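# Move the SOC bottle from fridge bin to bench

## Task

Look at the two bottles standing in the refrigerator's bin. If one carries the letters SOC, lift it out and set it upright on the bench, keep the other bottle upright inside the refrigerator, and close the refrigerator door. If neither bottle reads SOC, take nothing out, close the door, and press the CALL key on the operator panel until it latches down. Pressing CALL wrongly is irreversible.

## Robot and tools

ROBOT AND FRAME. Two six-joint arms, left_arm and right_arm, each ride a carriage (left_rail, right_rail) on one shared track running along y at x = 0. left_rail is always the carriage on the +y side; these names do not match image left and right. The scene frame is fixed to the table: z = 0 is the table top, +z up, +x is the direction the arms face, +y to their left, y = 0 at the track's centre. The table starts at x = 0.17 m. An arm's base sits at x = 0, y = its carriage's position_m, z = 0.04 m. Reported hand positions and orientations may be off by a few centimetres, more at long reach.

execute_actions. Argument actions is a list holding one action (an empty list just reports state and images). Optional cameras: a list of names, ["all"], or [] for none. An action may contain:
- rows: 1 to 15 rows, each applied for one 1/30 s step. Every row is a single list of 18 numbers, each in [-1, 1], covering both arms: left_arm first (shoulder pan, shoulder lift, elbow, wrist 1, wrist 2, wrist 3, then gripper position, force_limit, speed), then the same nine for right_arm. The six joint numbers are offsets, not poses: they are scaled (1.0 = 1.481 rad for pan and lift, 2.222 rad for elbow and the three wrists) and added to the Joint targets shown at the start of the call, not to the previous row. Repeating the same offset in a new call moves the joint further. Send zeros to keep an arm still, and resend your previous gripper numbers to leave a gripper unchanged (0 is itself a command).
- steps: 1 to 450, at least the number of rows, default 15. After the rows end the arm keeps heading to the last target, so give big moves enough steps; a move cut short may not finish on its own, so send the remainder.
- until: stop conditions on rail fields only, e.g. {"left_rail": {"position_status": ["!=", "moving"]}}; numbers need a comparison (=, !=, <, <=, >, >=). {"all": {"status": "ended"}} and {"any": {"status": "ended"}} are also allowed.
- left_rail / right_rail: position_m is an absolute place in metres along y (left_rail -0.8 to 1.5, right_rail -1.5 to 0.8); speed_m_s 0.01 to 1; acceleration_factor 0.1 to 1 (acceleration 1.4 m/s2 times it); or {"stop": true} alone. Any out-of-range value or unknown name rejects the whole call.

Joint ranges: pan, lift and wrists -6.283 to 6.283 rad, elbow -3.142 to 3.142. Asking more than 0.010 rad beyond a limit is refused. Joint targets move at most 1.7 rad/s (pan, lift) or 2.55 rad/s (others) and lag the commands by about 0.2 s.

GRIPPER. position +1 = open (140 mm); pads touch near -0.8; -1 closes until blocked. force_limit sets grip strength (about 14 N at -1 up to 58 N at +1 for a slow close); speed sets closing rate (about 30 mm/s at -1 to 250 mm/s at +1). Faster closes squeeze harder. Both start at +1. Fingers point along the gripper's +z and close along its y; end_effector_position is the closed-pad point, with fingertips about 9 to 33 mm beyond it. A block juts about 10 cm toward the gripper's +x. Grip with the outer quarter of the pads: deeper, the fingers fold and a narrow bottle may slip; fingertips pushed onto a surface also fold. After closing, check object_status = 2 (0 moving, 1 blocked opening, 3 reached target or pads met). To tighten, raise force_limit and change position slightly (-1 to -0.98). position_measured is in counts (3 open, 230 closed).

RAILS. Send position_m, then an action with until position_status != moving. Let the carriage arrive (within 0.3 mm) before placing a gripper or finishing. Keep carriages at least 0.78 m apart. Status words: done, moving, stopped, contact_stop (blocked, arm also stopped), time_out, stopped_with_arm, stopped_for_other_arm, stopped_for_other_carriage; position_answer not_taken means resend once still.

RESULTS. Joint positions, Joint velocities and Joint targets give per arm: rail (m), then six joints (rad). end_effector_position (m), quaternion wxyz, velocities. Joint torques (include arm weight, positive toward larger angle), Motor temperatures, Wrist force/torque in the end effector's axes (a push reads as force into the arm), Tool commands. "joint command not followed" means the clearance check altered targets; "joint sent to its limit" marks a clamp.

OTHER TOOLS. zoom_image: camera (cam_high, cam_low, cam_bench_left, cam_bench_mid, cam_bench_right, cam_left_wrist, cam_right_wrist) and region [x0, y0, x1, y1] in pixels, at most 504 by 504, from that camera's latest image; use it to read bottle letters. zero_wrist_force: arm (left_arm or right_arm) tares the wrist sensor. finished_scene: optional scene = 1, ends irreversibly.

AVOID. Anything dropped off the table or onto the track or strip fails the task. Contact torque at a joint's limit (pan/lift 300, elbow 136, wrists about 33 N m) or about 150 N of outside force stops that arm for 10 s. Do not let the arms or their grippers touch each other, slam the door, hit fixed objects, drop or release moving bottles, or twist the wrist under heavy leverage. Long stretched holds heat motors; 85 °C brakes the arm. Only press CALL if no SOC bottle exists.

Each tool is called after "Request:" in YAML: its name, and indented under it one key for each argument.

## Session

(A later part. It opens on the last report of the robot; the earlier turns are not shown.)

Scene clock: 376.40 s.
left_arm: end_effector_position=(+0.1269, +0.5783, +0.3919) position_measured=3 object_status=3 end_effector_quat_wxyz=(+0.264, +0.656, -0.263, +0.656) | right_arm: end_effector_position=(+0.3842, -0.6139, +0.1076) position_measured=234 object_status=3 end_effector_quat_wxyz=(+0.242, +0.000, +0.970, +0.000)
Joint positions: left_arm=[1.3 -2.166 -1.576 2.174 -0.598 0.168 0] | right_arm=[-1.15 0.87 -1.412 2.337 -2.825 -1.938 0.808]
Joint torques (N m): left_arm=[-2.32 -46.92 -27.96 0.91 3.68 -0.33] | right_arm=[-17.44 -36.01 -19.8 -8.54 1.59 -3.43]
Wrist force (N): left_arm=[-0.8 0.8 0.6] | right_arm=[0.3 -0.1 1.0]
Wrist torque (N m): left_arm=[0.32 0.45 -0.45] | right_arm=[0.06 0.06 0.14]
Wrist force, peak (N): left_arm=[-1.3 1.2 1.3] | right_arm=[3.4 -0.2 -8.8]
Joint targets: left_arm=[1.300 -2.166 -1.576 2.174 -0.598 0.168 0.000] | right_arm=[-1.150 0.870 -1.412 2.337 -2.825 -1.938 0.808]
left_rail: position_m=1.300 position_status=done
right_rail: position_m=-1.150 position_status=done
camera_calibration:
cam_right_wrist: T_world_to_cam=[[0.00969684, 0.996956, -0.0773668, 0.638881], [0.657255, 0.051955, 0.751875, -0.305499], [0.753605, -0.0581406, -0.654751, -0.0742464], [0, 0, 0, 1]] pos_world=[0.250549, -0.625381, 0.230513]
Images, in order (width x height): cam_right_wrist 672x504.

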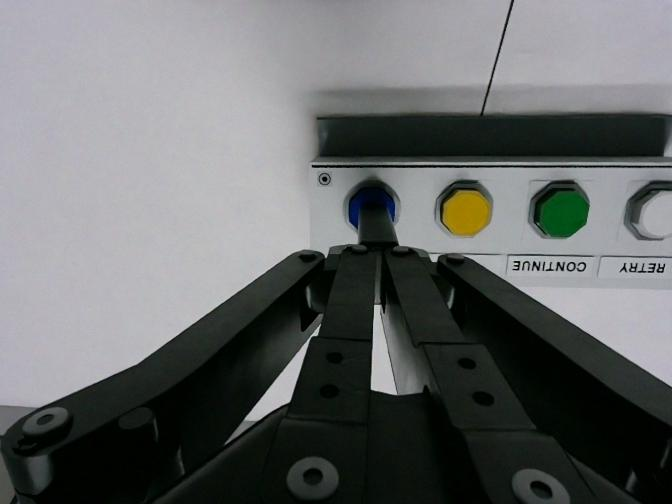

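Request:
execute_actions:
  actions:
    - {"rows": [[0, 0, 0, 0, 0, 0, 1, 1, 1, -0.00087, 0.00263, 0.00012, -0.00208, 0.00019, -0.00058, -1, 0, 0.2], [0, 0, 0, 0, 0, 0, 1, 1, 1, -0.00173, 0.00527, 0.00024, -0.00416, 0.00038, -0.00117, -1, 0, 0.2], [0, 0, 0, 0, 0, 0, 1, 1, 1, -0.0026, 0.0079, 0.00035, -0.00625, 0.00057, -0.00175, -1, 0, 0.2], [0, 0, 0, 0, 0, 0, 1, 1, 1, -0.00346, 0.01054, 0.00047, -0.00833, 0.00075, -0.00234, -1, 0, 0.2], [0, 0, 0, 0, 0, 0, 1, 1, 1, -0.00433, 0.01317, 0.00059, -0.01041, 0.00094, -0.00292, -1, 0, 0.2], [0, 0, 0, 0, 0, 0, 1, 1, 1, -0.0052, 0.0158, 0.00071, -0.01249, 0.00113, -0.0035, -1, 0, 0.2], [0, 0, 0, 0, 0, 0, 1, 1, 1, -0.00606, 0.01844, 0.00082, -0.01457, 0.00132, -0.00409, -1, 0, 0.2]], "steps": 15}
  cameras: ["cam_right_wrist"]

Request:
zoom_image:
  camera: "cam_right_wrist"
  region: [300, 120, 500, 270]

Scene clock: 400.73 s.
left_arm: end_effector_position=(+0.1269, +0.5783, +0.3919) position_measured=3 object_status=3 end_effector_quat_wxyz=(+0.264, +0.656, -0.263, +0.656) | right_arm: end_effector_position=(+0.3882, -0.6131, +0.1020) position_measured=234 object_status=3 end_effector_quat_wxyz=(+0.243, +0.000, +0.970, +0.001)
Joint positions: left_arm=[1.3 -2.166 -1.576 2.174 -0.598 0.168 0] | right_arm=[-1.15 0.865 -1.398 2.338 -2.845 -1.936 0.802]
Joint torques (N m): left_arm=[4.35 -46.42 -28.87 0.55 3.68 -0.61] | right_arm=[-4.27 -45.68 -33.26 -5.16 -0.85 0.03]
Wrist force (N): left_arm=[-0.7 0.9 1.0] | right_arm=[10.6 -6.5 -27.8]
Wrist torque (N m): left_arm=[0.34 0.41 -0.46] | right_arm=[0.26 0.29 0.16]
Wrist force, peak (N): left_arm=[-1.2 1.4 1.1] | right_arm=[33.3 -36.6 -171.3]
Joint targets: left_arm=[1.300 -2.166 -1.576 2.174 -0.598 0.168 0.000] | right_arm=[-1.150 0.865 -1.398 2.338 -2.845 -1.936 0.802]
Tool commands: left_gripper/position=+1.0 left_gripper/force_limit=+1.0 left_gripper/speed=+1.0 right_gripper/position=-1.0 right_gripper/force_limit=+0.003922 right_gripper/speed=+0.2
FORCE FAULT: contact force on the right arm reached its limit, and that arm stopped for 10 seconds. The contact can be on any part of that arm, not only on its tool. That arm's remaining commands of this call were not run. That arm's target is now where it stood when the stop ended, not its last command. That arm accepts commands again.
left_rail: position_m=1.300 position_status=done
right_rail: position_m=-1.150 position_status=done
camera_calibration:
cam_right_wrist: T_world_to_cam=[[0.00909905, 0.997149, -0.074907, 0.637706], [0.655629, 0.0506125, 0.753385, -0.304344], [0.755028, -0.0559663, -0.653299, -0.0802874], [0, 0, 0, 1]] pos_world=[0.254353, -0.624977, 0.224605]
Images, in order (width x height): cam_right_wrist 672x504.

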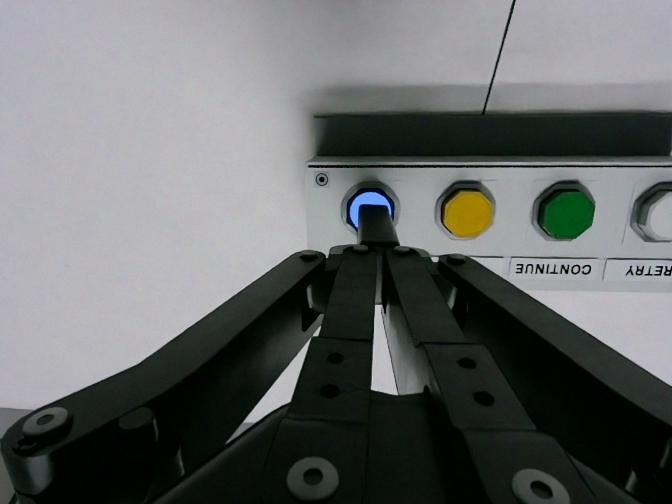

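Scaled by 2.520 from the camera's 672x504 image, which has a finer 960x720 frame.

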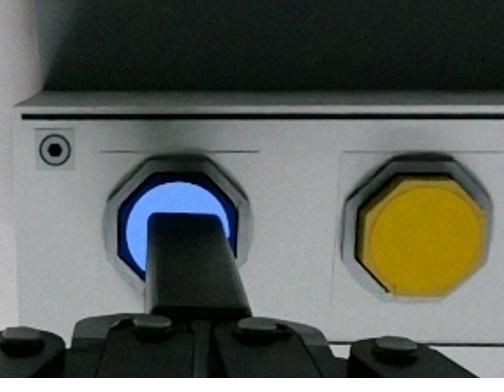

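Request:
execute_actions:
  actions:
    - {"rows": [[0, 0, 0, 0, 0, 0, 1, 1, 1, 0.00087, -0.00263, -0.00012, 0.00208, -0.00019, 0.00058, -1, 0.003922, 0.2], [0, 0, 0, 0, 0, 0, 1, 1, 1, 0.00217, -0.00659, -0.00029, 0.00521, -0.00047, 0.00146, -1, 0.003922, 0.2], [0, 0, 0, 0, 0, 0, 1, 1, 1, 0.00433, -0.01317, -0.00059, 0.01041, -0.00094, 0.00292, -1, 0.003922, 0.2], [0, 0, 0, 0, 0, 0, 1, 1, 1, 0.00866, -0.02634, -0.00118, 0.02082, -0.00188, 0.00584, -1, 0.003922, 0.2], [0, 0, 0, 0, 0, 0, 1, 1, 1, 0.01732, -0.05268, -0.00235, 0.04164, -0.00377, 0.01168, -1, 0.003922, 0.2], [0, 0, 0, 0, 0, 0, 1, 1, 1, 0.02598, -0.07902, -0.00353, 0.06246, -0.00565, 0.01752, -1, 0.003922, 0.2]], "steps": 20}
  cameras: ["cam_right_wrist"]

Request:
zoom_image:
  camera: "cam_right_wrist"
  region: [300, 120, 500, 270]

Scene clock: 408.33 s.
left_arm: end_effector_position=(+0.1269, +0.5783, +0.3919) position_measured=3 object_status=3 end_effector_quat_wxyz=(+0.264, +0.656, -0.263, +0.656) | right_arm: end_effector_position=(+0.3578, -0.6172, +0.1542) position_measured=234 object_status=3 end_effector_quat_wxyz=(+0.243, +0.000, +0.970, +0.001)
Joint positions: left_arm=[1.3 -2.166 -1.576 2.174 -0.598 0.168 0] | right_arm=[-1.15 0.904 -1.515 2.33 -2.707 -1.949 0.841]
Joint torques (N m): left_arm=[4.06 -47.39 -28.89 0.78 3.87 -0.49] | right_arm=[8.71 -49.86 -52.18 -2.08 -3.64 3.78]
Wrist force (N): left_arm=[-1.0 1.1 0.7] | right_arm=[1.7 -2.9 2.8]
Wrist torque (N m): left_arm=[0.37 0.47 -0.45] | right_arm=[-0.56 -0.26 -0.06]
Wrist force, peak (N): left_arm=[-1.3 0.9 1.1] | right_arm=[10.2 -6.9 -28.1]
Joint targets: left_arm=[1.300 -2.166 -1.576 2.174 -0.598 0.168 0.000] | right_arm=[-1.150 0.904 -1.515 2.330 -2.707 -1.949 0.841]
left_rail: position_m=1.300 position_status=done
right_rail: position_m=-1.150 position_status=done
camera_calibration:
cam_right_wrist: T_world_to_cam=[[0.0090461, 0.997155, -0.074837, 0.645969], [0.655412, 0.0506102, 0.753574, -0.323462], [0.755217, -0.055866, -0.65309, -0.0235649], [0, 0, 0, 1]] pos_world=[0.223954, -0.629077, 0.276705]
Images, in order (width x height): cam_right_wrist 672x504.

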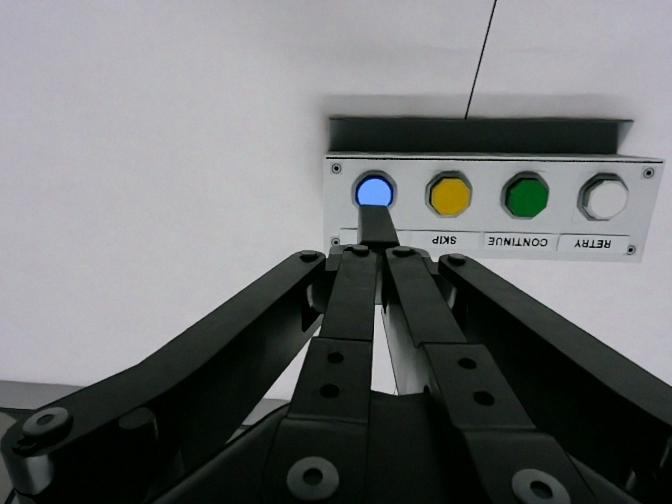

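Scaled by 2.520 from the camera's 672x504 image, which has a finer 960x720 frame.

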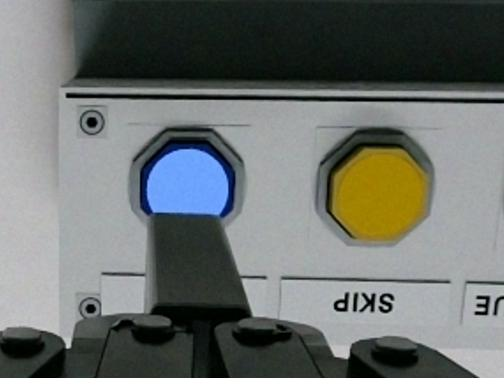

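Request:
finished_scene:

The scene is finished: the task was done.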